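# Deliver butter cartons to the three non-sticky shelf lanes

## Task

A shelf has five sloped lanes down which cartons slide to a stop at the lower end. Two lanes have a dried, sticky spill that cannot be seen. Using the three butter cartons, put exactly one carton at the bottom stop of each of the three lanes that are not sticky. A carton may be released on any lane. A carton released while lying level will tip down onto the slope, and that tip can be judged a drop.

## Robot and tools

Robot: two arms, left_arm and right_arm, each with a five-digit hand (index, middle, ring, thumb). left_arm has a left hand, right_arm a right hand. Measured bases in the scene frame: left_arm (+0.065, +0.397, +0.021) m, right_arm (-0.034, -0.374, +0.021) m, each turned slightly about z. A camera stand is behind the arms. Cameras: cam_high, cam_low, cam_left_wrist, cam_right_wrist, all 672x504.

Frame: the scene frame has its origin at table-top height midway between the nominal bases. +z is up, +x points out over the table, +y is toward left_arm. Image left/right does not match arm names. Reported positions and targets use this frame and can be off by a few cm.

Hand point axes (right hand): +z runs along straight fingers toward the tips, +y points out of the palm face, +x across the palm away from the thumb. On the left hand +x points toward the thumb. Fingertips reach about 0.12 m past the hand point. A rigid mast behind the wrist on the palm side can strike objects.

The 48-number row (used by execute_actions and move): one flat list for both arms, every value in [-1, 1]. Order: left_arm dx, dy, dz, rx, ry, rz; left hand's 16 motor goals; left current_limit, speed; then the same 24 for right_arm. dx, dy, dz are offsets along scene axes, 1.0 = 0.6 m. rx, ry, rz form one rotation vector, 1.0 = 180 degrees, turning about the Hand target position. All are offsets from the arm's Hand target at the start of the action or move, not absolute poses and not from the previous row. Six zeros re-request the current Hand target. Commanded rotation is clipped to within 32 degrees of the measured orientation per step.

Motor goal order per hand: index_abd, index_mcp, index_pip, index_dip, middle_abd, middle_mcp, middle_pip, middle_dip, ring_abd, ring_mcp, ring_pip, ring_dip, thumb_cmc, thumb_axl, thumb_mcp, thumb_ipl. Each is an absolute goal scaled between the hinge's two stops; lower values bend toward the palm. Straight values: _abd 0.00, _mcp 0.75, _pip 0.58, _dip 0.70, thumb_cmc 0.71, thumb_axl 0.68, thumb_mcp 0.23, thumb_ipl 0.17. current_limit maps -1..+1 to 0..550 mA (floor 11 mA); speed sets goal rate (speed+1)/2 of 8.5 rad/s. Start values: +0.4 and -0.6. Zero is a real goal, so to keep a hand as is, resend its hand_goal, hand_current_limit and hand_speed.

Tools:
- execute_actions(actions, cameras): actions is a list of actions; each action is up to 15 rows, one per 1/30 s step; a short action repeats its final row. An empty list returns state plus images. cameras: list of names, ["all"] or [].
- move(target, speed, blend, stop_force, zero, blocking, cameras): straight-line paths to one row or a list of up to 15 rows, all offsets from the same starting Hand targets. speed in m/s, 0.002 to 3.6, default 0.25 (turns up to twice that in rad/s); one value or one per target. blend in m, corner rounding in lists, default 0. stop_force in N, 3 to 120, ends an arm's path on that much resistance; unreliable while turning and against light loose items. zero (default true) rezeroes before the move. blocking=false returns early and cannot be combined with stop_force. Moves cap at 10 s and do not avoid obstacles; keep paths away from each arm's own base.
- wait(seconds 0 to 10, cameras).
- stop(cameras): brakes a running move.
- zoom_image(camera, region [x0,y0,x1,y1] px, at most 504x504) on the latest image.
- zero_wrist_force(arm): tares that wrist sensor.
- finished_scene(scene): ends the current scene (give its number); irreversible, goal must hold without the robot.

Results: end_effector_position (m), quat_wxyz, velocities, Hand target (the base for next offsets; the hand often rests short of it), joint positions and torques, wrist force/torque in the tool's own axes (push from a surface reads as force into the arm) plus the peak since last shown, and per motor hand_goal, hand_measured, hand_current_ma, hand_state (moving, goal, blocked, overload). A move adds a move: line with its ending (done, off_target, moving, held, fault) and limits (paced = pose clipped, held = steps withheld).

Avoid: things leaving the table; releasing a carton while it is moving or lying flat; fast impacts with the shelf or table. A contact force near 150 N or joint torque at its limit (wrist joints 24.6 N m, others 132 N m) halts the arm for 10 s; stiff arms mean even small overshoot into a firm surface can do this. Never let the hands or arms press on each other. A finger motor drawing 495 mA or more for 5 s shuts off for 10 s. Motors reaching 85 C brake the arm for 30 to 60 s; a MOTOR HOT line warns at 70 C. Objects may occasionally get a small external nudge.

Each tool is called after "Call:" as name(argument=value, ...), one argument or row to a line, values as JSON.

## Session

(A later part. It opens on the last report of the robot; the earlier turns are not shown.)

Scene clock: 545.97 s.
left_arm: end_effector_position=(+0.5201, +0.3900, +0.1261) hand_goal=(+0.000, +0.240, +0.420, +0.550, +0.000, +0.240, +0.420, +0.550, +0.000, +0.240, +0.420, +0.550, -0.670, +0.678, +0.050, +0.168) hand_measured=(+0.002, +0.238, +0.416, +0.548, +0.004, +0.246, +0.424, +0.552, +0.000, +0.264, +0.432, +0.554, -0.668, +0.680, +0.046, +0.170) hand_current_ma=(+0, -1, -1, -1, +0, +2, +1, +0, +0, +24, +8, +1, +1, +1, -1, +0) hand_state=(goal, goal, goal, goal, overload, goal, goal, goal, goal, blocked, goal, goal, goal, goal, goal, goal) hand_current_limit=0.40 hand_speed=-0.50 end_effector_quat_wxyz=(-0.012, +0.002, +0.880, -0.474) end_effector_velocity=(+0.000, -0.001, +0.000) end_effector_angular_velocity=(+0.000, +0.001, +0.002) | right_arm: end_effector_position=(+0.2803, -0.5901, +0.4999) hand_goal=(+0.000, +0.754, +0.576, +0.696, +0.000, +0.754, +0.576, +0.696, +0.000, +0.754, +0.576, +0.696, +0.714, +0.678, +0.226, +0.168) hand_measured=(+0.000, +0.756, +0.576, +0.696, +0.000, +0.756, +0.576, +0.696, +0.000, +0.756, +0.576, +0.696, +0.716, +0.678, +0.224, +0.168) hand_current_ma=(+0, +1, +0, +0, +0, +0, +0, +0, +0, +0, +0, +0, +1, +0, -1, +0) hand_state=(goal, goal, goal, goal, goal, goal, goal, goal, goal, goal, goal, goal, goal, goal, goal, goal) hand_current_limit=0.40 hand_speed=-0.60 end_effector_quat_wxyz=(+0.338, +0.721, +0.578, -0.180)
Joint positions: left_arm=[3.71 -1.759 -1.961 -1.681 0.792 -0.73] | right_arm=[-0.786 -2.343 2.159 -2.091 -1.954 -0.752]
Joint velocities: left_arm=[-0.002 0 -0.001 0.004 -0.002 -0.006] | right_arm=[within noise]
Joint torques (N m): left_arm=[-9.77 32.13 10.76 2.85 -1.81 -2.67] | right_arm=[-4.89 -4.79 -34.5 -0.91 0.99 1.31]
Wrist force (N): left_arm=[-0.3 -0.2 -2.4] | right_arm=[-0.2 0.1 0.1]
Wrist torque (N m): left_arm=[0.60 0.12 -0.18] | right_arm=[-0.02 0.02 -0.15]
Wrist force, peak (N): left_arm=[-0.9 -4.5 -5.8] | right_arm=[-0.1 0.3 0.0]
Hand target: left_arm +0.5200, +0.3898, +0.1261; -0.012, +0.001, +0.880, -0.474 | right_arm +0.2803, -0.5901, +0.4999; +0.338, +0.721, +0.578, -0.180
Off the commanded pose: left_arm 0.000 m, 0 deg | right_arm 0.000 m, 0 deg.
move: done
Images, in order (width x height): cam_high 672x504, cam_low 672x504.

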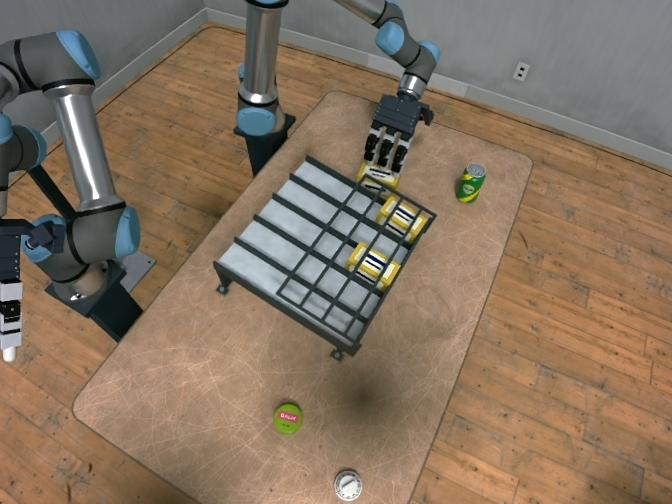

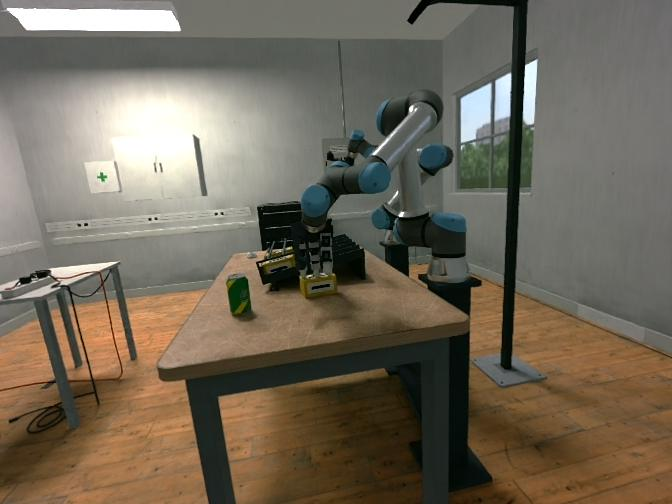

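Call:
move(
  target=[
    [0,0,0.02,0,0,0,0,0.24,0.42,0.55,0,0.24,0.40,0.53,0,0.26,0.3,0.5,-0.67,0.677,0.05,0.168,0.4,-0.5,0,0,0,0,0,0,0,0.754,0.576,0.696,0,0.754,0.576,0.696,0,0.754,0.576,0.696,0.714,0.678,0.226,0.168,0.4,-0.6],
    [-0.025,-0.045,0.02,0,0,0,0,0.24,0.42,0.55,0,0.24,0.40,0.53,0,0.26,0.3,0.5,-0.67,0.677,0.05,0.168,0.4,-0.5,0,0,0,0,0,0,0,0.754,0.576,0.696,0,0.754,0.576,0.696,0,0.754,0.576,0.696,0.714,0.678,0.226,0.168,0.4,-0.6],
  ],
  speed=0.12,
)

Call:
move(
  target=[0,0,-0.05,0,0,0,0,0.24,0.42,0.55,0,0.24,0.40,0.53,0,0.26,0.3,0.5,-0.67,0.677,0.05,0.168,0.4,-0.5,0,0,0,0,0,0,0,0.754,0.576,0.696,0,0.754,0.576,0.696,0,0.754,0.576,0.696,0.714,0.678,0.226,0.168,0.4,-0.6],
  speed=0.02,
  stop_force=13,
)

Call:
move(
  target=[0,0.075,0,0,0,0,0,0.24,0.42,0.55,0,0.24,0.40,0.53,0,0.26,0.3,0.5,-0.67,0.677,0.05,0.168,0.4,-0.5,0,0,0,0,0,0,0,0.754,0.576,0.696,0,0.754,0.576,0.696,0,0.754,0.576,0.696,0.714,0.678,0.226,0.168,0.4,-0.6],
  speed=0.04,
  cameras=["cam_high","cam_low"],
)

Call:
zoom_image(
  camera="cam_low",
  region=[270, 210, 370, 310],
)

Call:
zoom_image(
  camera="cam_high",
  region=[330, 110, 430, 210],
)

Scene clock: 573.07 s.
left_arm: end_effector_position=(+0.5050, +0.3628, +0.1381) hand_goal=(+0.000, +0.240, +0.420, +0.550, +0.000, +0.240, +0.400, +0.530, +0.000, +0.260, +0.300, +0.500, -0.670, +0.678, +0.050, +0.168) hand_measured=(+0.002, +0.238, +0.416, +0.548, +0.004, +0.238, +0.402, +0.534, +0.000, +0.258, +0.302, +0.502, -0.668, +0.680, +0.046, +0.170) hand_current_ma=(+0, -1, -1, -1, +0, +0, +0, +1, +0, -1, +1, +1, +1, +1, -1, +0) hand_state=(goal, goal, goal, goal, overload, goal, goal, goal, goal, goal, goal, goal, goal, goal, goal, goal) hand_current_limit=0.40 hand_speed=-0.50 end_effector_quat_wxyz=(-0.012, +0.001, +0.880, -0.474) | right_arm: end_effector_position=(+0.2803, -0.5901, +0.4999) hand_goal=(+0.000, +0.754, +0.576, +0.696, +0.000, +0.754, +0.576, +0.696, +0.000, +0.754, +0.576, +0.696, +0.714, +0.678, +0.226, +0.168) hand_measured=(+0.000, +0.756, +0.576, +0.696, +0.000, +0.756, +0.576, +0.696, +0.000, +0.756, +0.576, +0.696, +0.716, +0.678, +0.224, +0.168) hand_current_ma=(+0, +1, +0, +0, +0, +0, +0, +0, +0, +0, +0, +0, +1, +0, -1, +0) hand_state=(goal, goal, goal, goal, goal, goal, goal, goal, goal, goal, goal, goal, goal, goal, goal, goal) hand_current_limit=0.40 hand_speed=-0.60 end_effector_quat_wxyz=(+0.338, +0.721, +0.578, -0.180)
Joint positions: left_arm=[3.676 -1.694 -2.009 -1.672 0.771 -0.767] | right_arm=[-0.786 -2.343 2.159 -2.091 -1.954 -0.752]
Joint torques (N m): left_arm=[7.96 18.38 28.1 -0.52 1.27 2.86] | right_arm=[-4.43 -4.94 -33.83 -0.79 0.87 1.13]
Wrist force (N): left_arm=[-0.9 3.3 -1.1] | right_arm=[-0.2 0.1 0.2]
Wrist torque (N m): left_arm=[0.47 0.18 -0.29] | right_arm=[-0.02 0.01 -0.15]
Wrist force, peak (N): left_arm=[-1.3 3.6 -2.3] | right_arm=[-0.2 0.1 0.4]
Hand target: left_arm +0.5050, +0.3628, +0.1381; -0.012, +0.001, +0.880, -0.474 | right_arm +0.2803, -0.5901, +0.4999; +0.338, +0.721, +0.578, -0.180
Off the commanded pose: left_arm 0.000 m, 0 deg | right_arm 0.000 m, 0 deg.
move: done

Scene clock: 574.80 s.
left_arm: end_effector_position=(+0.5050, +0.3628, +0.1254) hand_goal=(+0.000, +0.240, +0.420, +0.550, +0.000, +0.240, +0.400, +0.530, +0.000, +0.260, +0.300, +0.500, -0.670, +0.678, +0.050, +0.168) hand_measured=(+0.002, +0.238, +0.416, +0.548, +0.004, +0.246, +0.396, +0.522, +0.002, +0.268, +0.292, +0.492, -0.668, +0.680, +0.046, +0.170) hand_current_ma=(+0, -1, -1, -1, +0, +2, -1, -4, +0, +3, -4, -3, +1, +1, -1, +0) hand_state=(goal, goal, goal, goal, overload, goal, goal, goal, goal, goal, goal, goal, goal, goal, goal, goal) hand_current_limit=0.40 hand_speed=-0.50 end_effector_quat_wxyz=(-0.012, +0.001, +0.880, -0.474) | right_arm: end_effector_position=(+0.2803, -0.5901, +0.4999) hand_goal=(+0.000, +0.754, +0.576, +0.696, +0.000, +0.754, +0.576, +0.696, +0.000, +0.754, +0.576, +0.696, +0.714, +0.678, +0.226, +0.168) hand_measured=(+0.000, +0.756, +0.576, +0.696, +0.000, +0.756, +0.576, +0.696, +0.000, +0.756, +0.576, +0.696, +0.716, +0.678, +0.224, +0.168) hand_current_ma=(+0, +1, +0, +0, +0, +0, +0, +0, +0, +0, +0, +0, +1, +0, -1, +0) hand_state=(goal, goal, goal, goal, goal, goal, goal, goal, goal, goal, goal, goal, goal, goal, goal, goal) hand_current_limit=0.40 hand_speed=-0.60 end_effector_quat_wxyz=(+0.338, +0.721, +0.578, -0.180)
Joint positions: left_arm=[3.677 -1.712 -2.026 -1.636 0.771 -0.767] | right_arm=[-0.786 -2.343 2.159 -2.091 -1.954 -0.752]
Joint torques (N m): left_arm=[4.17 28.68 27.31 2.7 1.16 2.4] | right_arm=[-3.83 -4.62 -35.15 -0.81 0.86 1.25]
Wrist force (N): left_arm=[-0.8 -3.6 -5.5] | right_arm=[-0.1 -0.1 0.2]
Wrist torque (N m): left_arm=[0.62 -0.01 -0.08] | right_arm=[-0.05 0.00 -0.14]
Wrist force, peak (N): left_arm=[-0.3 -17.4 -12.8] | right_arm=[-0.3 0.3 0.0]
Hand target: left_arm +0.5050, +0.3628, +0.1254; -0.012, +0.001, +0.880, -0.474 (not the last commanded pose) | right_arm +0.2803, -0.5901, +0.4999; +0.338, +0.721, +0.578, -0.180
Off the commanded pose: left_arm 0.017 m, 0 deg | right_arm 0.000 m, 0 deg.
move: contact (left_arm)

Scene clock: 576.23 s.
left_arm: end_effector_position=(+0.5050, +0.4080, +0.1254) hand_goal=(+0.000, +0.240, +0.420, +0.550, +0.000, +0.240, +0.400, +0.530, +0.000, +0.260, +0.300, +0.500, -0.670, +0.678, +0.050, +0.168) hand_measured=(+0.002, +0.238, +0.420, +0.548, +0.006, +0.258, +0.410, +0.534, +0.002, +0.280, +0.308, +0.502, -0.668, +0.680, +0.046, +0.170) hand_current_ma=(+0, +0, +0, +0, +0, +14, +5, +2, +0, +18, +4, +0, +1, +1, -1, +0) hand_state=(goal, goal, goal, goal, overload, goal, goal, goal, goal, goal, goal, goal, goal, goal, goal, goal) hand_current_limit=0.40 hand_speed=-0.50 end_effector_quat_wxyz=(-0.012, +0.002, +0.880, -0.474) | right_arm: end_effector_position=(+0.2803, -0.5901, +0.4999) hand_goal=(+0.000, +0.754, +0.576, +0.696, +0.000, +0.754, +0.576, +0.696, +0.000, +0.754, +0.576, +0.696, +0.714, +0.678, +0.226, +0.168) hand_measured=(+0.000, +0.756, +0.576, +0.696, +0.000, +0.756, +0.576, +0.696, +0.000, +0.756, +0.576, +0.696, +0.716, +0.678, +0.224, +0.168) hand_current_ma=(+0, +1, +0, +0, +0, +0, +0, +0, +0, +0, +0, +0, +1, +0, -1, +0) hand_state=(goal, goal, goal, goal, goal, goal, goal, goal, goal, goal, goal, goal, goal, goal, goal, goal) hand_current_limit=0.40 hand_speed=-0.60 end_effector_quat_wxyz=(+0.338, +0.721, +0.578, -0.180)
Joint positions: left_arm=[3.758 -1.741 -1.977 -1.718 0.824 -0.679] | right_arm=[-0.786 -2.343 2.159 -2.091 -1.954 -0.752]
Joint torques (N m): left_arm=[-9.14 29.67 7.75 2.6 -1.5 -2.46] | right_arm=[-4.56 -4.07 -33.53 -0.67 0.88 1.16]
Wrist force (N): left_arm=[-0.2 -2.8 -4.2] | right_arm=[0.0 -0.2 0.1]
Wrist torque (N m): left_arm=[0.69 0.05 -0.10] | right_arm=[-0.05 -0.01 -0.14]
Wrist force, peak (N): left_arm=[-1.0 -3.8 -5.9] | right_arm=[-0.1 -0.4 -0.1]
Hand target: left_arm +0.5050, +0.4078, +0.1254; -0.012, +0.001, +0.880, -0.474 | right_arm +0.2803, -0.5901, +0.4999; +0.338, +0.721, +0.578, -0.180
Off the commanded pose: left_arm 0.000 m, 0 deg | right_arm 0.000 m, 0 deg.
move: done
Images, in order (width x height): cam_high 672x504, cam_low 672x504.

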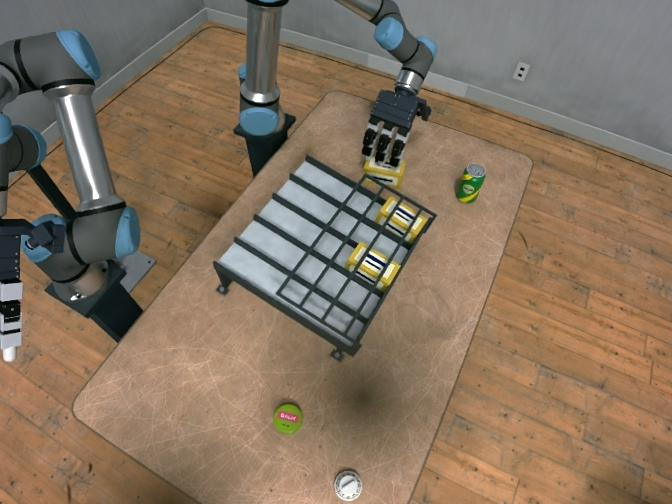

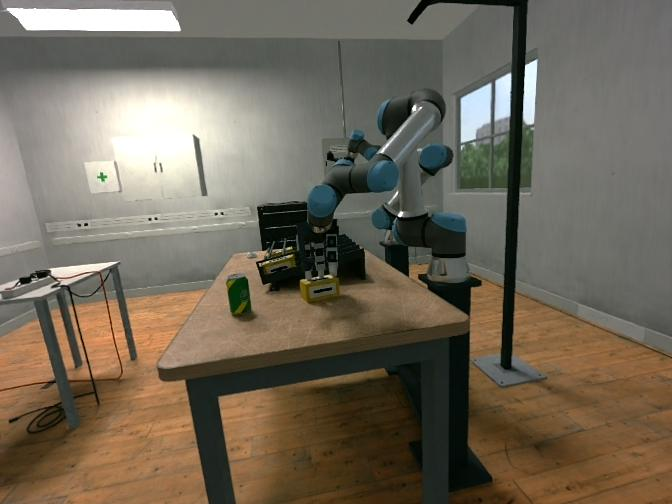

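Scaled by 5.040.

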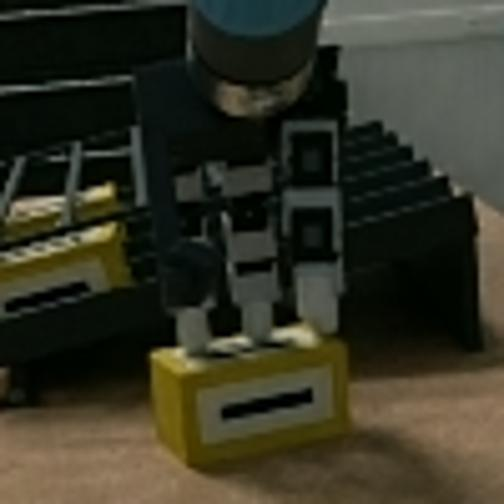

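Scaled by 5.040.

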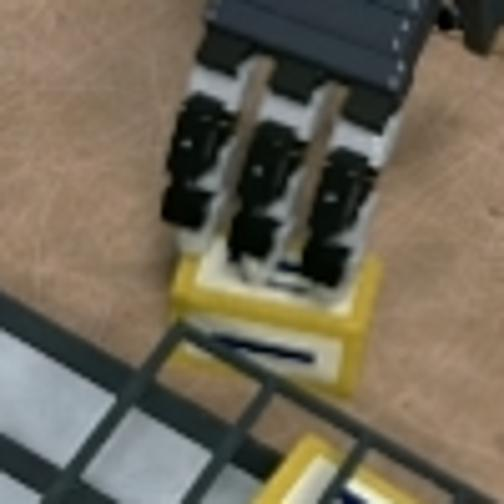

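Call:
move(
  target=[0,0.1,0.12,0,0,0, 0,0.72,-0.372,0.13,0,0.72,-0.372,0.13,0,0.72,-0.372,0.13,-0.67,0.677,0.05,0.168,0.4,-0.5, 0,0,0,0,0,0, 0,0.754,0.576,0.696,0,0.754,0.576,0.696,0,0.754,0.576,0.696,0.714,0.678,0.226,0.168,0.4,-0.6],
  speed=0.15,
  cameras=["cam_high","cam_low"],
)

Scene clock: 623.67 s.
left_arm: end_effector_position=(+0.5050, +0.4679, +0.1974) hand_goal=(+0.000, +0.720, -0.372, +0.130, +0.000, +0.720, -0.372, +0.130, +0.000, +0.720, -0.372, +0.130, -0.670, +0.678, +0.050, +0.168) hand_measured=(+0.002, +0.704, -0.368, +0.134, +0.004, +0.706, -0.368, +0.134, +0.002, +0.704, -0.368, +0.134, -0.668, +0.680, +0.046, +0.170) hand_current_ma=(+0, -12, +1, +1, +0, -9, +1, +1, +0, -13, +1, +1, +1, +1, -1, +0) hand_state=(goal, goal, goal, goal, overload, goal, goal, goal, goal, goal, goal, goal, goal, goal, goal, goal) hand_current_limit=0.40 hand_speed=-0.50 end_effector_quat_wxyz=(-0.012, +0.002, +0.880, -0.474) | right_arm: end_effector_position=(+0.2803, -0.5901, +0.4999) hand_goal=(+0.000, +0.754, +0.576, +0.696, +0.000, +0.754, +0.576, +0.696, +0.000, +0.754, +0.576, +0.696, +0.714, +0.678, +0.226, +0.168) hand_measured=(+0.000, +0.756, +0.576, +0.696, +0.000, +0.756, +0.576, +0.696, +0.000, +0.756, +0.576, +0.696, +0.716, +0.678, +0.224, +0.168) hand_current_ma=(+0, +1, +0, +0, +0, +0, +0, +0, +0, +0, +0, +0, +1, +0, -1, +0) hand_state=(goal, goal, goal, goal, goal, goal, goal, goal, goal, goal, goal, goal, goal, goal, goal, goal) hand_current_limit=0.40 hand_speed=-0.60 end_effector_quat_wxyz=(+0.338, +0.721, +0.578, -0.180)
Joint positions: left_arm=[3.857 -1.715 -1.788 -1.994 0.891 -0.584] | right_arm=[-0.786 -2.343 2.159 -2.091 -1.954 -0.752]
Joint torques (N m): left_arm=[-9.21 18.27 19.42 -0.27 -3.37 -2.57] | right_arm=[-3.87 -4.36 -33.92 -0.77 0.75 1.26]
Wrist force (N): left_arm=[-0.5 2.7 -1.9] | right_arm=[0.1 -0.2 0.1]
Wrist torque (N m): left_arm=[0.44 0.11 -0.16] | right_arm=[-0.05 -0.02 -0.14]
Wrist force, peak (N): left_arm=[-0.7 -3.2 -4.6] | right_arm=[-0.1 0.4 0.1]
Hand target: left_arm +0.5050, +0.4678, +0.1974; -0.012, +0.001, +0.880, -0.474 | right_arm +0.2803, -0.5901, +0.4999; +0.338, +0.721, +0.578, -0.180
Off the commanded pose: left_arm 0.000 m, 0 deg | right_arm 0.000 m, 0 deg.
move: done
Images, in order (width x height): cam_high 672x504, cam_low 672x504.

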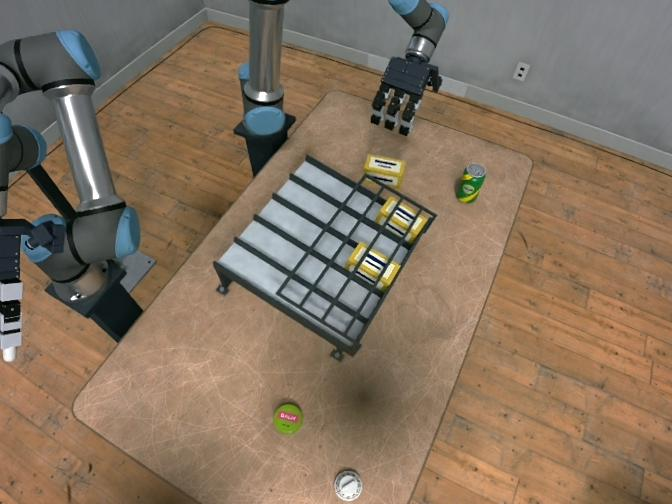

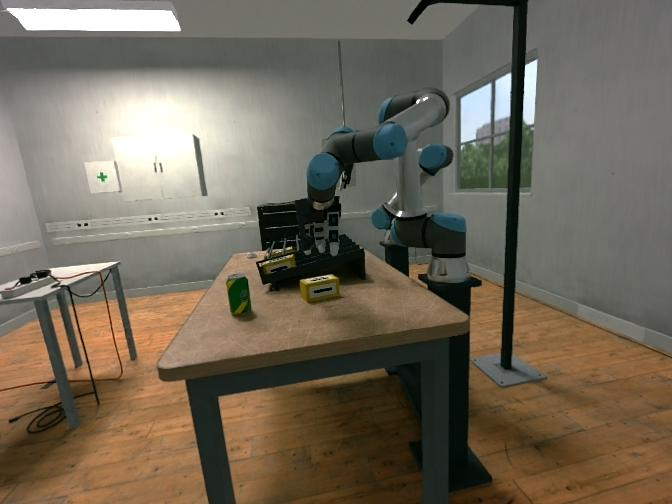

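Call:
zoom_image(
  camera="cam_high",
  region=[330, 110, 450, 230],
)

Call:
zoom_image(
  camera="cam_low",
  region=[250, 210, 370, 330],
)

Scaled by 4.200.

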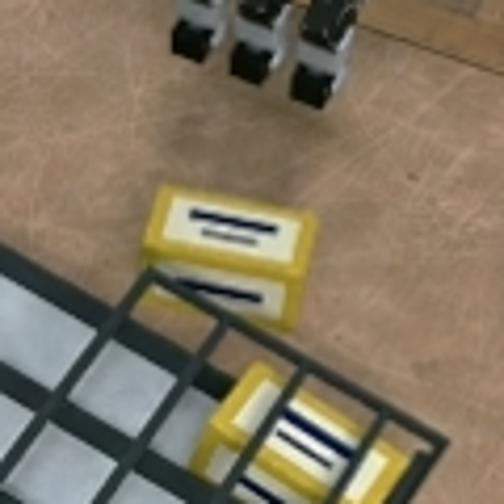

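Scaled by 4.200.

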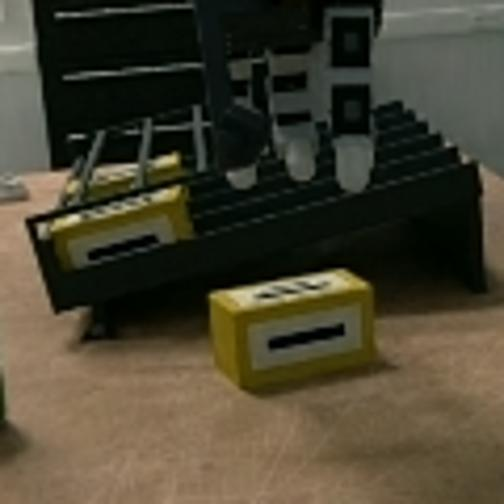

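Call:
move(
  target=[0.0695,-0.2063,-0.0123,0,0,0.1, 0,0.72,-0.372,0.13,0,0.72,-0.372,0.13,0,0.72,-0.372,0.13,-0.67,0.677,0.05,0.168,0.4,-0.5, 0,0,0,0,0,0, 0,0.754,0.576,0.696,0,0.754,0.576,0.696,0,0.754,0.576,0.696,0.714,0.678,0.226,0.168,0.4,-0.6],
  speed=0.15,
  cameras=["cam_high","cam_low"],
)

Call:
zoom_image(
  camera="cam_high",
  region=[330, 110, 450, 230],
)

Call:
zoom_image(
  camera="cam_low",
  region=[250, 210, 370, 330],
)

Scene clock: 673.40 s.
left_arm: end_effector_position=(+0.5466, +0.3440, +0.1900) hand_goal=(+0.000, +0.720, -0.372, +0.130, +0.000, +0.720, -0.372, +0.130, +0.000, +0.720, -0.372, +0.130, -0.670, +0.678, +0.050, +0.168) hand_measured=(+0.002, +0.706, -0.368, +0.134, +0.004, +0.708, -0.370, +0.134, +0.002, +0.704, -0.368, +0.134, -0.668, +0.680, +0.046, +0.170) hand_current_ma=(+0, -11, +1, +1, +0, -9, +1, +1, +0, -13, +1, +1, +1, +1, -1, +0) hand_state=(goal, goal, goal, goal, overload, goal, goal, goal, goal, goal, goal, goal, goal, goal, goal, goal) hand_current_limit=0.40 hand_speed=-0.50 end_effector_quat_wxyz=(+0.062, -0.136, +0.870, -0.470) | right_arm: end_effector_position=(+0.2803, -0.5901, +0.4999) hand_goal=(+0.000, +0.754, +0.576, +0.696, +0.000, +0.754, +0.576, +0.696, +0.000, +0.754, +0.576, +0.696, +0.714, +0.678, +0.226, +0.168) hand_measured=(+0.000, +0.756, +0.576, +0.696, +0.000, +0.756, +0.576, +0.696, +0.000, +0.756, +0.576, +0.696, +0.716, +0.678, +0.224, +0.168) hand_current_ma=(+0, +1, +0, +0, +0, +0, +0, +0, +0, +0, +0, +0, +1, +0, -1, +0) hand_state=(goal, goal, goal, goal, goal, goal, goal, goal, goal, goal, goal, goal, goal, goal, goal, goal) hand_current_limit=0.40 hand_speed=-0.60 end_effector_quat_wxyz=(+0.338, +0.721, +0.578, -0.180)
Joint positions: left_arm=[3.648 -1.611 -2.043 -1.346 0.611 -1.247] | right_arm=[-0.786 -2.343 2.159 -2.091 -1.954 -0.752]
Joint torques (N m): left_arm=[5.89 20.02 31.2 3.52 -1.87 -0.39] | right_arm=[-4.3 -4.71 -33.55 -0.86 0.75 1.11]
Wrist force (N): left_arm=[-1.1 3.3 -2.3] | right_arm=[0.0 0.1 0.0]
Wrist torque (N m): left_arm=[0.54 0.19 -0.36] | right_arm=[-0.02 -0.01 -0.13]
Wrist force, peak (N): left_arm=[-0.5 3.4 -2.9] | right_arm=[0.0 0.1 0.4]
Hand target: left_arm +0.5467, +0.3440, +0.1901; +0.062, -0.136, +0.870, -0.470 | right_arm +0.2803, -0.5901, +0.4999; +0.338, +0.721, +0.578, -0.180
Off the commanded pose: left_arm 0.000 m, 0 deg | right_arm 0.000 m, 0 deg.
move: done
Images, in order (width x height): cam_high 672x504, cam_low 672x504.

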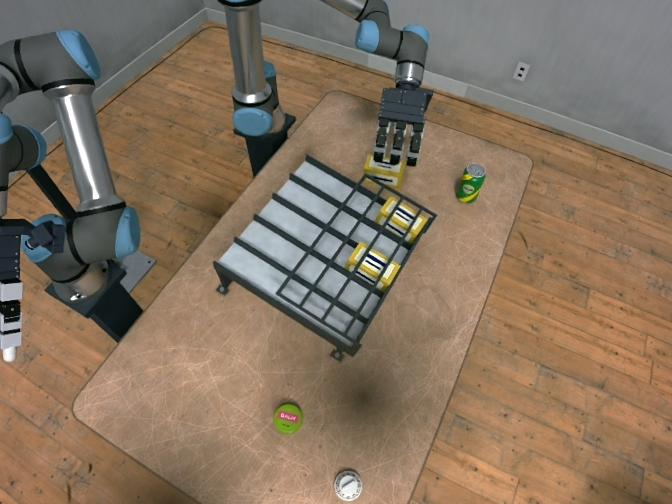

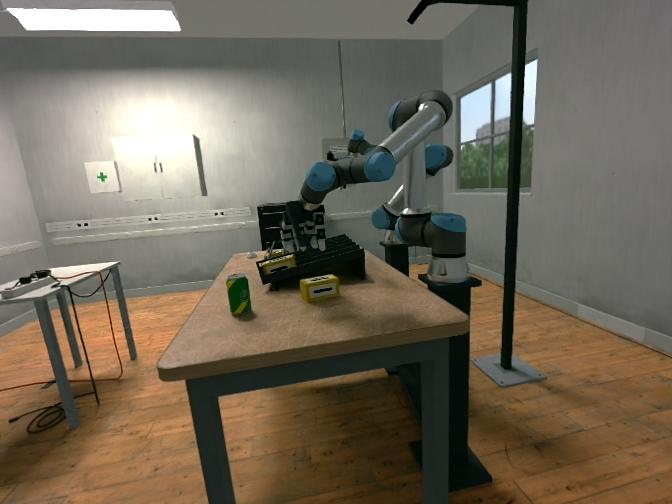

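Scaled by 4.200.

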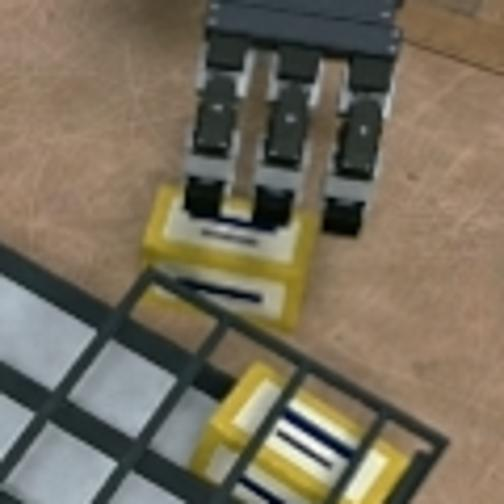

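Scaled by 4.200.

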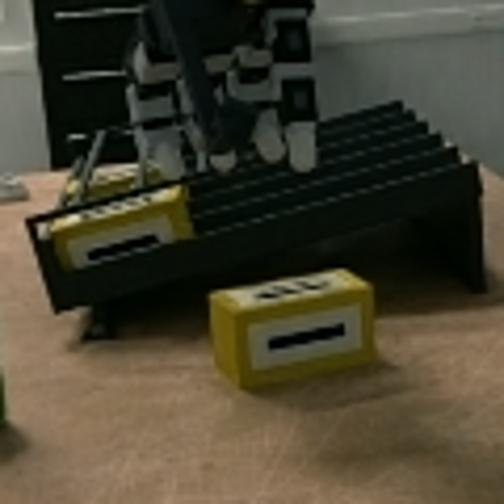

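Call:
move(
  target=[-0.0093,0.0325,-0.0583,0,0,0, 0,0.72,-0.372,0.13,0,0.72,-0.372,0.13,0,0.72,-0.372,0.13,-0.67,0.677,0.05,0.168,0.4,-0.5, 0,0,0,0,0,0, 0,0.754,0.576,0.696,0,0.754,0.576,0.696,0,0.754,0.576,0.696,0.714,0.678,0.226,0.168,0.4,-0.6],
  speed=0.1,
  cameras=["cam_high","cam_low"],
)

Call:
zoom_image(
  camera="cam_high",
  region=[330, 110, 450, 230],
)

Call:
zoom_image(
  camera="cam_low",
  region=[250, 210, 370, 330],
)

Scene clock: 772.53 s.
left_arm: end_effector_position=(+0.5411, +0.3636, +0.1550) hand_goal=(+0.000, +0.720, -0.372, +0.130, +0.000, +0.720, -0.372, +0.130, +0.000, +0.720, -0.372, +0.130, -0.670, +0.678, +0.050, +0.168) hand_measured=(+0.002, +0.706, -0.368, +0.134, +0.004, +0.708, -0.370, +0.134, +0.002, +0.704, -0.368, +0.134, -0.668, +0.680, +0.046, +0.170) hand_current_ma=(+0, -10, +1, +1, +0, -8, +1, +1, +0, -12, +1, +1, +1, +1, -1, +0) hand_state=(goal, goal, goal, goal, overload, goal, goal, goal, goal, goal, goal, goal, goal, goal, goal, goal) hand_current_limit=0.40 hand_speed=-0.50 end_effector_quat_wxyz=(+0.062, -0.136, +0.870, -0.470) | right_arm: end_effector_position=(+0.2803, -0.5901, +0.4999) hand_goal=(+0.000, +0.754, +0.576, +0.696, +0.000, +0.754, +0.576, +0.696, +0.000, +0.754, +0.576, +0.696, +0.714, +0.678, +0.226, +0.168) hand_measured=(+0.000, +0.756, +0.576, +0.696, +0.000, +0.756, +0.576, +0.696, +0.000, +0.756, +0.576, +0.696, +0.716, +0.678, +0.224, +0.168) hand_current_ma=(+0, +1, +0, +0, +0, +0, +0, +0, +0, +0, +0, +0, +1, +0, -1, +0) hand_state=(goal, goal, goal, goal, goal, goal, goal, goal, goal, goal, goal, goal, goal, goal, goal, goal) hand_current_limit=0.40 hand_speed=-0.60 end_effector_quat_wxyz=(+0.338, +0.721, +0.578, -0.180)
Joint positions: left_arm=[3.692 -1.654 -2.086 -1.319 0.625 -1.176] | right_arm=[-0.786 -2.343 2.159 -2.091 -1.954 -0.752]
Joint torques (N m): left_arm=[-10.07 28.57 29.64 0.38 -2.9 -2.72] | right_arm=[-3.77 -4.57 -33.26 -0.76 0.76 1.29]
Wrist force (N): left_arm=[-0.4 3.0 -2.0] | right_arm=[0.1 0.1 -0.1]
Wrist torque (N m): left_arm=[0.53 0.09 -0.14] | right_arm=[-0.01 -0.01 -0.13]
Wrist force, peak (N): left_arm=[-0.6 4.4 -2.0] | right_arm=[-0.2 -0.1 0.4]
Hand target: left_arm +0.5411, +0.3635, +0.1551; +0.062, -0.136, +0.870, -0.470 | right_arm +0.2803, -0.5901, +0.4999; +0.338, +0.721, +0.578, -0.180
Off the commanded pose: left_arm 0.000 m, 0 deg | right_arm 0.000 m, 0 deg.
move: done
Images, in order (width x height): cam_high 672x504, cam_low 672x504.

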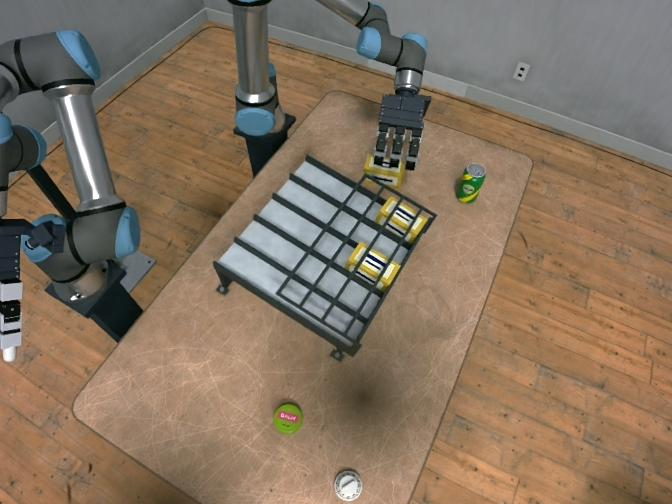

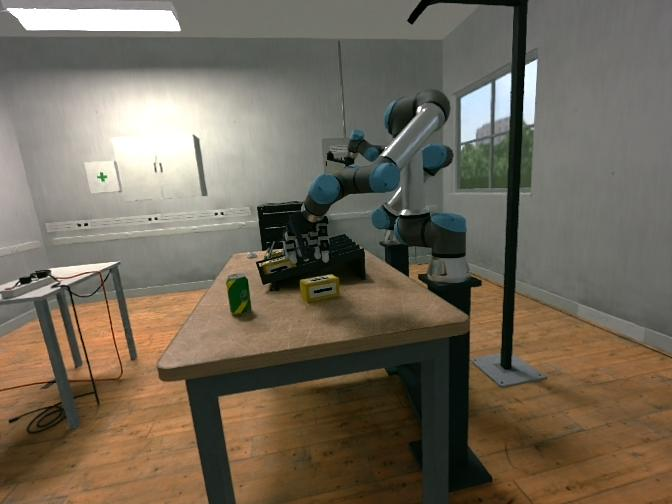

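Scaled by 4.200.

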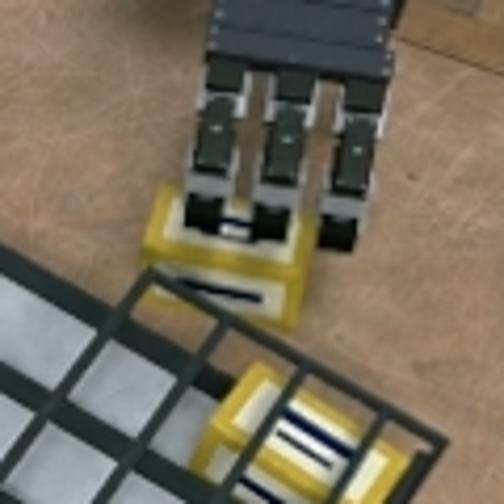

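Scaled by 4.200.

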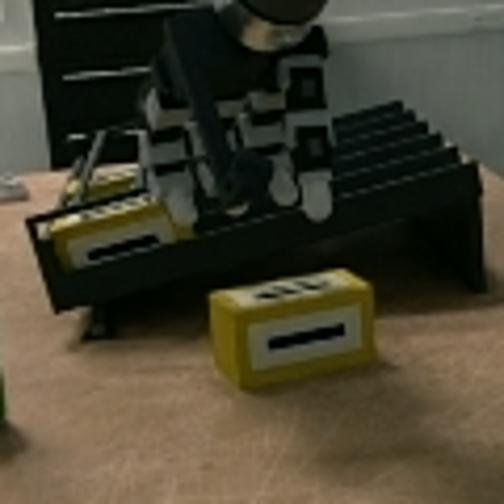

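Call:
move(
  target=[0,0,-0.1635,0,0,0, 0,0.72,-0.372,0.13,0,0.72,-0.372,0.13,0,0.72,-0.372,0.13,-0.67,0.677,0.05,0.168,0.4,-0.5, 0,0,0,0,0,0, 0,0.754,0.576,0.696,0,0.754,0.576,0.696,0,0.754,0.576,0.696,0.714,0.678,0.226,0.168,0.4,-0.6],
  speed=0.04,
  stop_force=5,
  cameras=["cam_high","cam_low"],
)

Call:
zoom_image(
  camera="cam_high",
  region=[330, 110, 450, 230],
)

Call:
zoom_image(
  camera="cam_low",
  region=[250, 210, 370, 330],
)

Scene clock: 835.83 s.
left_arm: end_effector_position=(+0.5411, +0.3635, +0.0910) hand_goal=(+0.000, +0.720, -0.372, +0.130, +0.000, +0.720, -0.372, +0.130, +0.000, +0.720, -0.372, +0.130, -0.670, +0.678, +0.050, +0.168) hand_measured=(+0.002, +0.708, -0.374, +0.128, +0.004, +0.720, -0.382, +0.116, +0.002, +0.704, -0.368, +0.134, -0.668, +0.680, +0.046, +0.170) hand_current_ma=(+0, -8, +0, +0, +0, +0, -6, -9, +0, -12, +1, +1, +1, +1, -1, +0) hand_state=(goal, goal, goal, goal, overload, goal, goal, goal, goal, goal, goal, goal, goal, goal, goal, goal) hand_current_limit=0.40 hand_speed=-0.50 end_effector_quat_wxyz=(+0.062, -0.136, +0.870, -0.470) | right_arm: end_effector_position=(+0.2803, -0.5901, +0.4999) hand_goal=(+0.000, +0.754, +0.576, +0.696, +0.000, +0.754, +0.576, +0.696, +0.000, +0.754, +0.576, +0.696, +0.714, +0.678, +0.226, +0.168) hand_measured=(+0.000, +0.756, +0.576, +0.696, +0.000, +0.756, +0.576, +0.696, +0.000, +0.756, +0.576, +0.696, +0.716, +0.678, +0.224, +0.168) hand_current_ma=(+0, +1, +0, +0, +0, +0, +0, +0, +0, +0, +0, +0, +1, +0, -1, +0) hand_state=(goal, goal, goal, goal, goal, goal, goal, goal, goal, goal, goal, goal, goal, goal, goal, goal) hand_current_limit=0.40 hand_speed=-0.60 end_effector_quat_wxyz=(+0.338, +0.721, +0.578, -0.180)
Joint positions: left_arm=[3.692 -1.768 -2.163 -1.129 0.624 -1.175] | right_arm=[-0.786 -2.343 2.159 -2.091 -1.954 -0.752]
Joint torques (N m): left_arm=[5.55 16.73 27.01 3.53 -1.2 2.31] | right_arm=[-3.66 -4.35 -32.3 -0.86 0.75 1.19]
Wrist force (N): left_arm=[-0.2 1.5 -2.3] | right_arm=[0.1 0.0 -0.1]
Wrist torque (N m): left_arm=[0.54 0.01 -0.12] | right_arm=[-0.02 -0.02 -0.13]
Wrist force, peak (N): left_arm=[-0.1 -3.8 -4.0] | right_arm=[0.1 0.4 0.2]
Hand target: left_arm +0.5411, +0.3635, +0.0910; +0.062, -0.136, +0.870, -0.470 (not the last commanded pose) | right_arm +0.2803, -0.5901, +0.4999; +0.338, +0.721, +0.578, -0.180
Off the commanded pose: left_arm 0.034 m, 0 deg | right_arm 0.000 m, 0 deg.
move: contact (left_arm)
Images, in order (width x height): cam_high 672x504, cam_low 672x504.

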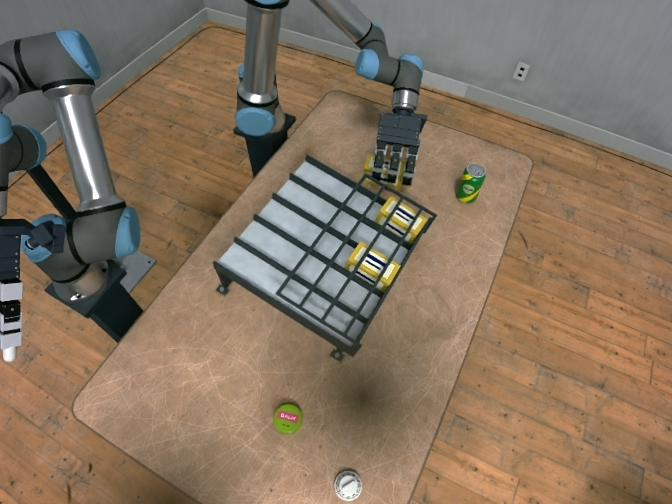

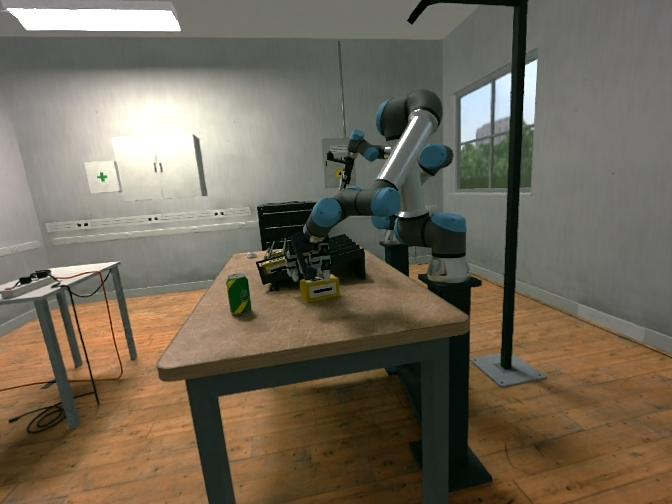

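Scaled by 4.200.

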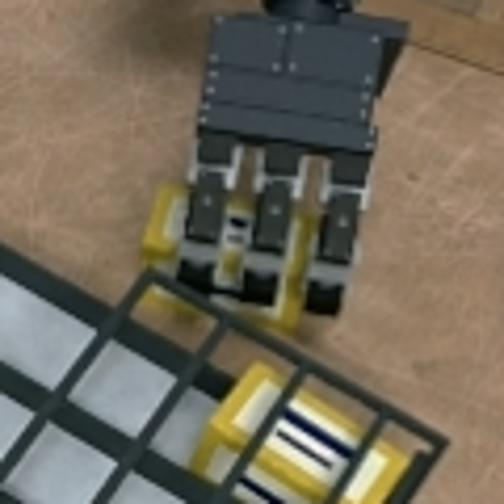

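Scaled by 4.200.

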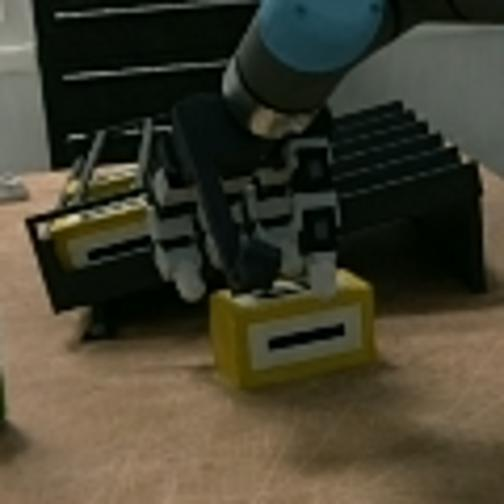

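Call:
zoom_image(
  camera="cam_low",
  region=[285, 255, 345, 315],
)

Call:
zoom_image(
  camera="cam_high",
  region=[355, 140, 415, 200],
)

Scaled by 8.400.

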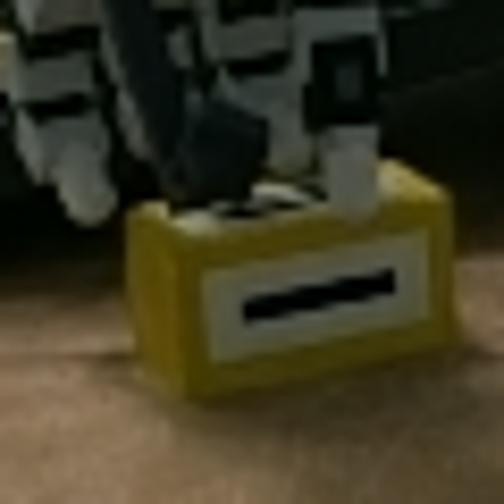

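Scaled by 8.400.

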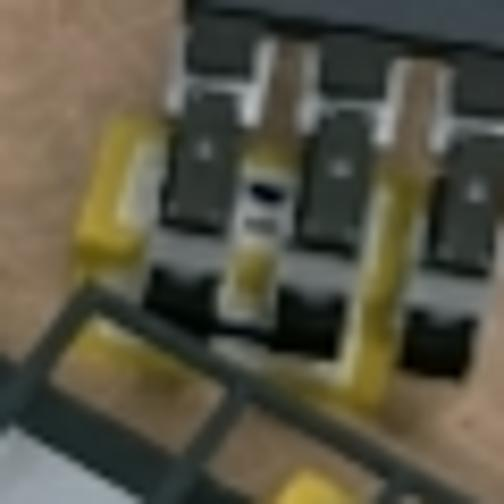

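Call:
move(
  target=[
    [0,0,0.0333,0,0,0, 0,0.72,-0.372,0.13,0,0.72,-0.372,0.13,0,0.72,-0.372,0.13,-0.67,0.677,0.05,0.168,0.4,-0.5, 0,0,0,0,0,0, 0,0.754,0.576,0.696,0,0.754,0.576,0.696,0,0.754,0.576,0.696,0.714,0.678,0.226,0.168,0.4,-0.6],
    [0.0123,-0.0297,0.0333,0,0,0, 0,0.72,-0.372,0.13,0,0.72,-0.372,0.13,0,0.72,-0.372,0.13,-0.67,0.677,0.05,0.168,0.4,-0.5, 0,0,0,0,0,0, 0,0.754,0.576,0.696,0,0.754,0.576,0.696,0,0.754,0.576,0.696,0.714,0.678,0.226,0.168,0.4,-0.6],
  ],
  speed=0.06,
  blend=0.003,
)

Call:
move(
  target=[0,0,-0.0883,0,0,0, 0,0.72,-0.372,0.13,0,0.72,-0.372,0.13,0,0.72,-0.372,0.13,-0.67,0.677,0.05,0.168,0.4,-0.5, 0,0,0,0,0,0, 0,0.754,0.576,0.696,0,0.754,0.576,0.696,0,0.754,0.576,0.696,0.714,0.678,0.226,0.168,0.4,-0.6],
  speed=0.03,
  stop_force=4,
  cameras=["cam_high","cam_low"],
)

Call:
zoom_image(
  camera="cam_high",
  region=[340, 120, 420, 200],
)

Call:
zoom_image(
  camera="cam_low",
  region=[275, 245, 355, 325],
)

Scene clock: 967.90 s.
left_arm: end_effector_position=(+0.5485, +0.3456, +0.1109) hand_goal=(+0.000, +0.720, -0.372, +0.130, +0.000, +0.720, -0.372, +0.130, +0.000, +0.720, -0.372, +0.130, -0.670, +0.678, +0.050, +0.168) hand_measured=(+0.002, +0.708, -0.374, +0.128, +0.004, +0.716, -0.374, +0.128, +0.002, +0.704, -0.368, +0.134, -0.668, +0.680, +0.046, +0.170) hand_current_ma=(+0, -8, +0, +0, +0, -1, +0, -1, +0, -12, +1, +1, +1, +1, -1, +0) hand_state=(goal, goal, goal, goal, overload, goal, goal, goal, goal, goal, goal, goal, goal, goal, goal, goal) hand_current_limit=0.40 hand_speed=-0.50 end_effector_quat_wxyz=(+0.062, -0.136, +0.870, -0.470) end_effector_velocity=(+0.000, +0.001, +0.000) end_effector_angular_velocity=(+0.001, -0.001, -0.002) | right_arm: end_effector_position=(+0.2803, -0.5901, +0.4999) hand_goal=(+0.000, +0.754, +0.576, +0.696, +0.000, +0.754, +0.576, +0.696, +0.000, +0.754, +0.576, +0.696, +0.714, +0.678, +0.226, +0.168) hand_measured=(+0.000, +0.756, +0.576, +0.696, +0.000, +0.756, +0.576, +0.696, +0.000, +0.756, +0.576, +0.696, +0.716, +0.678, +0.224, +0.168) hand_current_ma=(+0, +1, +0, +0, +0, +0, +0, +0, +0, +0, +0, +0, +1, +0, -1, +0) hand_state=(goal, goal, goal, goal, goal, goal, goal, goal, goal, goal, goal, goal, goal, goal, goal, goal) hand_current_limit=0.40 hand_speed=-0.60 end_effector_quat_wxyz=(+0.338, +0.721, +0.578, -0.180)
Joint positions: left_arm=[3.65 -1.743 -2.143 -1.117 0.611 -1.245] | right_arm=[-0.786 -2.343 2.159 -2.091 -1.954 -0.752]
Joint velocities: left_arm=[0.001 0.001 0 -0.004 0.001 0.005] | right_arm=[within noise]
Joint torques (N m): left_arm=[8.04 30.65 9.09 0.33 0.67 2.79] | right_arm=[-2.02 -4.13 -33.02 -0.72 0.72 1.19]
Wrist force (N): left_arm=[-0.6 2.9 -2.3] | right_arm=[-0.2 0.1 -0.1]
Wrist torque (N m): left_arm=[0.59 0.05 -0.30] | right_arm=[0.00 0.03 -0.16]
Wrist force, peak (N): left_arm=[-0.5 3.4 -1.8] | right_arm=[-0.1 -0.1 0.4]
Hand target: left_arm +0.5485, +0.3457, +0.1110; +0.062, -0.136, +0.870, -0.470 | right_arm +0.2803, -0.5901, +0.4999; +0.338, +0.721, +0.578, -0.180
Off the commanded pose: left_arm 0.000 m, 0 deg | right_arm 0.000 m, 0 deg.
move: done

Scene clock: 970.77 s.
left_arm: end_effector_position=(+0.5485, +0.3457, +0.0580) hand_goal=(+0.000, +0.720, -0.372, +0.130, +0.000, +0.720, -0.372, +0.130, +0.000, +0.720, -0.372, +0.130, -0.670, +0.678, +0.050, +0.168) hand_measured=(+0.002, +0.708, -0.374, +0.128, +0.004, +0.716, -0.374, +0.128, +0.002, +0.704, -0.368, +0.134, -0.668, +0.680, +0.046, +0.170) hand_current_ma=(+0, -8, +0, +0, +0, -1, +0, -1, +0, -12, +1, +1, +1, +1, -1, +0) hand_state=(goal, goal, goal, goal, overload, goal, goal, goal, goal, goal, goal, goal, goal, goal, goal, goal) hand_current_limit=0.40 hand_speed=-0.50 end_effector_quat_wxyz=(+0.062, -0.136, +0.870, -0.470) | right_arm: end_effector_position=(+0.2803, -0.5901, +0.4999) hand_goal=(+0.000, +0.754, +0.576, +0.696, +0.000, +0.754, +0.576, +0.696, +0.000, +0.754, +0.576, +0.696, +0.714, +0.678, +0.226, +0.168) hand_measured=(+0.000, +0.756, +0.576, +0.696, +0.000, +0.756, +0.576, +0.696, +0.000, +0.756, +0.576, +0.696, +0.716, +0.678, +0.224, +0.168) hand_current_ma=(+0, +1, +0, +0, +0, +0, +0, +0, +0, +0, +0, +0, +1, +0, -1, +0) hand_state=(goal, goal, goal, goal, goal, goal, goal, goal, goal, goal, goal, goal, goal, goal, goal, goal) hand_current_limit=0.40 hand_speed=-0.60 end_effector_quat_wxyz=(+0.338, +0.721, +0.578, -0.180)
Joint positions: left_arm=[3.65 -1.853 -2.192 -0.958 0.611 -1.245] | right_arm=[-0.786 -2.343 2.159 -2.091 -1.954 -0.752]
Joint torques (N m): left_arm=[-3.31 32.54 26.06 0.45 0.53 -2.7] | right_arm=[-4.31 -4.67 -32.88 -0.88 0.66 1.25]
Wrist force (N): left_arm=[-0.6 3.0 -2.4] | right_arm=[0.0 0.0 -0.1]
Wrist torque (N m): left_arm=[0.53 0.16 -0.22] | right_arm=[-0.02 0.00 -0.14]
Wrist force, peak (N): left_arm=[-0.8 3.5 -2.5] | right_arm=[-0.1 0.4 0.0]
Hand target: left_arm +0.5485, +0.3457, +0.0580; +0.062, -0.136, +0.870, -0.470 | right_arm +0.2803, -0.5901, +0.4999; +0.338, +0.721, +0.578, -0.180
Off the commanded pose: left_arm 0.000 m, 0 deg | right_arm 0.000 m, 0 deg.
move: done
Images, in order (width x height): cam_high 672x504, cam_low 672x504.

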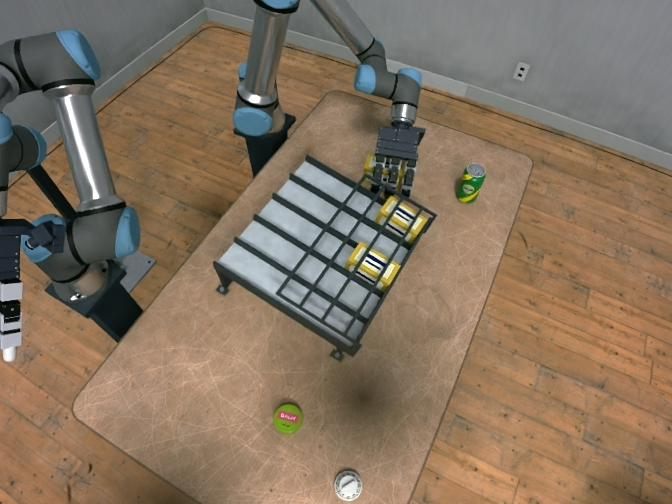

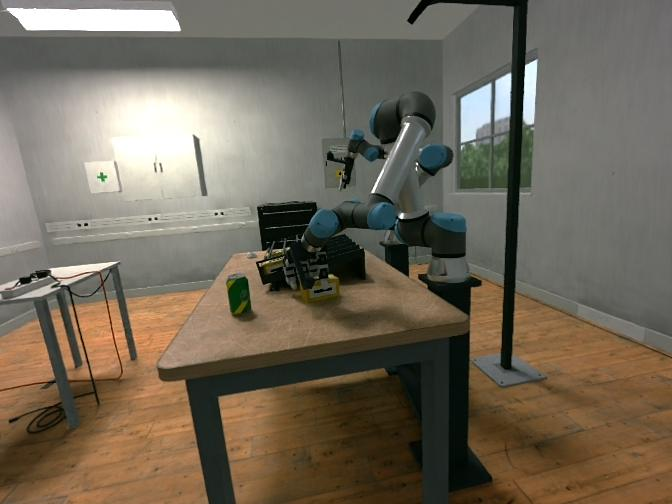

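Scaled by 6.300.

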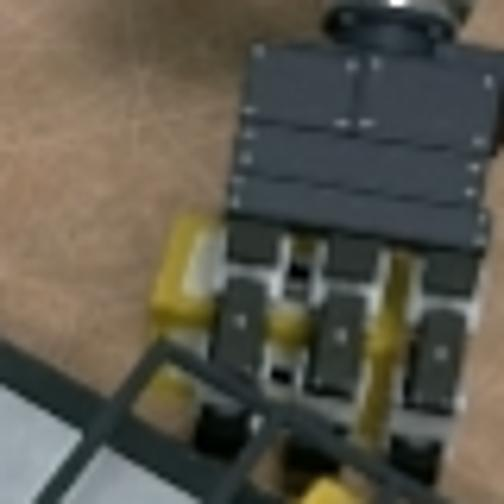

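Scaled by 6.300.

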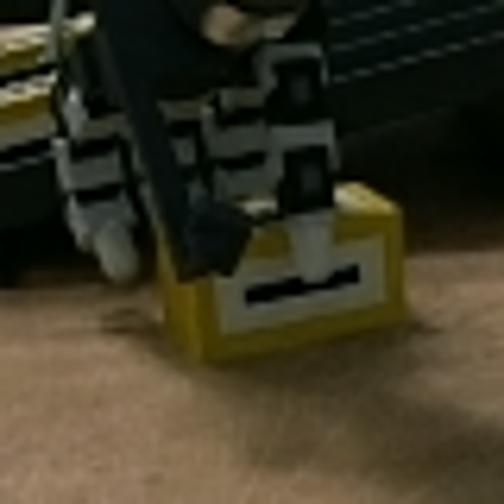

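Call:
move(
  target=[0,0,0,0,0,0, 0,0.42,-0.372,0.13,0,0.40,-0.372,0.13,0,0.72,-0.372,0.13,-0.67,0.677,-0.42,0.168,0.5,-0.85, 0,0,0,0,0,0, 0,0.754,0.576,0.696,0,0.754,0.576,0.696,0,0.754,0.576,0.696,0.714,0.678,0.226,0.168,0.4,-0.6],
  speed=0.05,
  cameras=["cam_high","cam_low"],
)

Call:
zoom_image(
  camera="cam_high",
  region=[340, 120, 420, 200],
)

Call:
zoom_image(
  camera="cam_low",
  region=[275, 245, 355, 325],
)

Scene clock: 981.23 s.
left_arm: end_effector_position=(+0.5485, +0.3457, +0.0580) hand_goal=(+0.000, +0.420, -0.372, +0.130, +0.000, +0.400, -0.372, +0.130, +0.000, +0.720, -0.372, +0.130, -0.670, +0.678, -0.420, +0.168) hand_measured=(+0.002, +0.526, -0.352, +0.130, +0.004, +0.538, -0.346, +0.130, +0.002, +0.704, -0.368, +0.134, -0.656, +0.682, -0.050, +0.206) hand_current_ma=(+0, +275, +17, +0, +0, +412, +26, +0, +0, -12, +1, +1, +10, +2, +413, +78) hand_state=(goal, blocked, blocked, goal, overload, blocked, blocked, goal, goal, goal, goal, goal, goal, goal, blocked, blocked) hand_current_limit=0.50 hand_speed=-0.85 end_effector_quat_wxyz=(+0.062, -0.136, +0.870, -0.470) | right_arm: end_effector_position=(+0.2803, -0.5901, +0.4999) hand_goal=(+0.000, +0.754, +0.576, +0.696, +0.000, +0.754, +0.576, +0.696, +0.000, +0.754, +0.576, +0.696, +0.714, +0.678, +0.226, +0.168) hand_measured=(+0.000, +0.756, +0.576, +0.696, +0.000, +0.756, +0.576, +0.696, +0.000, +0.756, +0.576, +0.696, +0.716, +0.678, +0.224, +0.168) hand_current_ma=(+0, +1, +0, +0, +0, +0, +0, +0, +0, +0, +0, +0, +1, +0, -1, +0) hand_state=(goal, goal, goal, goal, goal, goal, goal, goal, goal, goal, goal, goal, goal, goal, goal, goal) hand_current_limit=0.40 hand_speed=-0.60 end_effector_quat_wxyz=(+0.338, +0.721, +0.578, -0.180)
Joint positions: left_arm=[3.65 -1.853 -2.192 -0.958 0.611 -1.245] | right_arm=[-0.786 -2.343 2.159 -2.091 -1.954 -0.752]
Joint torques (N m): left_arm=[-8.94 30.42 23.74 0.63 -1.14 -2.57] | right_arm=[-3.64 -5.07 -32.14 -1 0.71 1.31]
Wrist force (N): left_arm=[-0.9 -2.7 -3.6] | right_arm=[-0.1 0.0 0.1]
Wrist torque (N m): left_arm=[0.52 0.17 -0.15] | right_arm=[-0.03 0.01 -0.14]
Wrist force, peak (N): left_arm=[-1.0 -2.7 -3.9] | right_arm=[-0.3 -0.2 0.2]
Hand target: left_arm +0.5485, +0.3457, +0.0580; +0.062, -0.136, +0.870, -0.470 | right_arm +0.2803, -0.5901, +0.4999; +0.338, +0.721, +0.578, -0.180
Off the commanded pose: left_arm 0.000 m, 0 deg | right_arm 0.000 m, 0 deg.
move: done
Images, in order (width x height): cam_high 672x504, cam_low 672x504.

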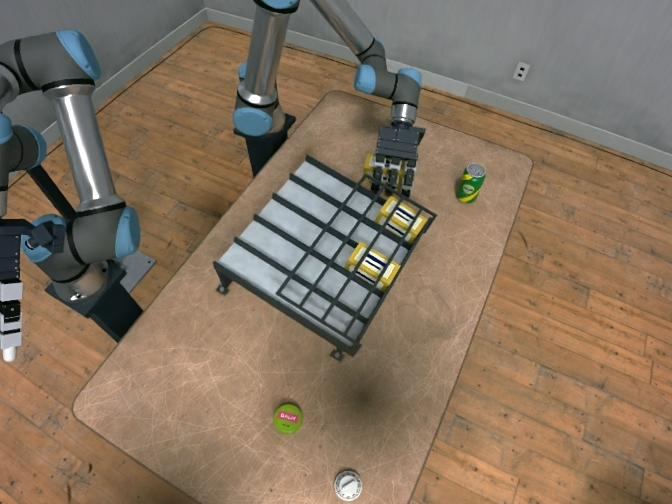

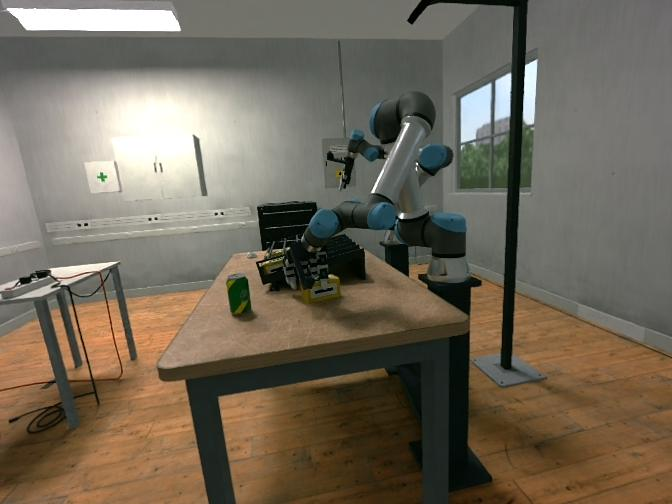

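Scaled by 6.300.

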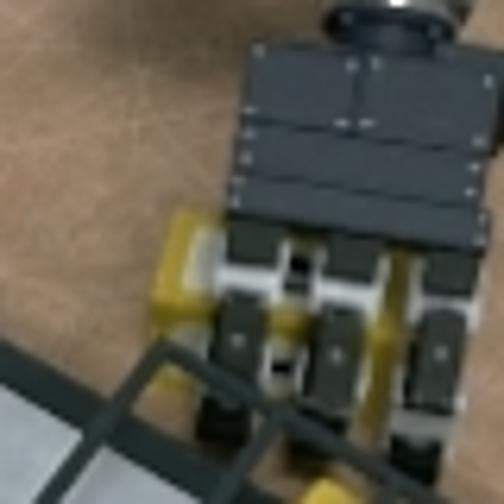

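Scaled by 6.300.

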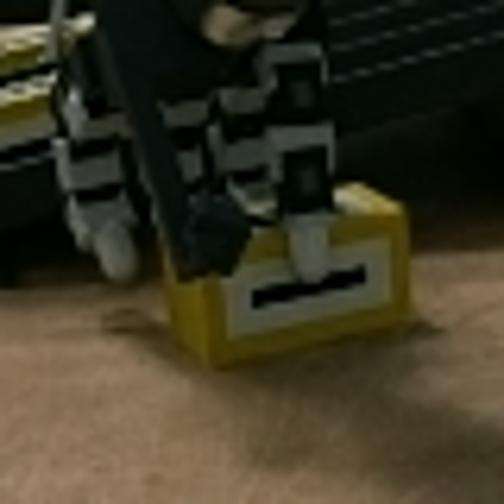

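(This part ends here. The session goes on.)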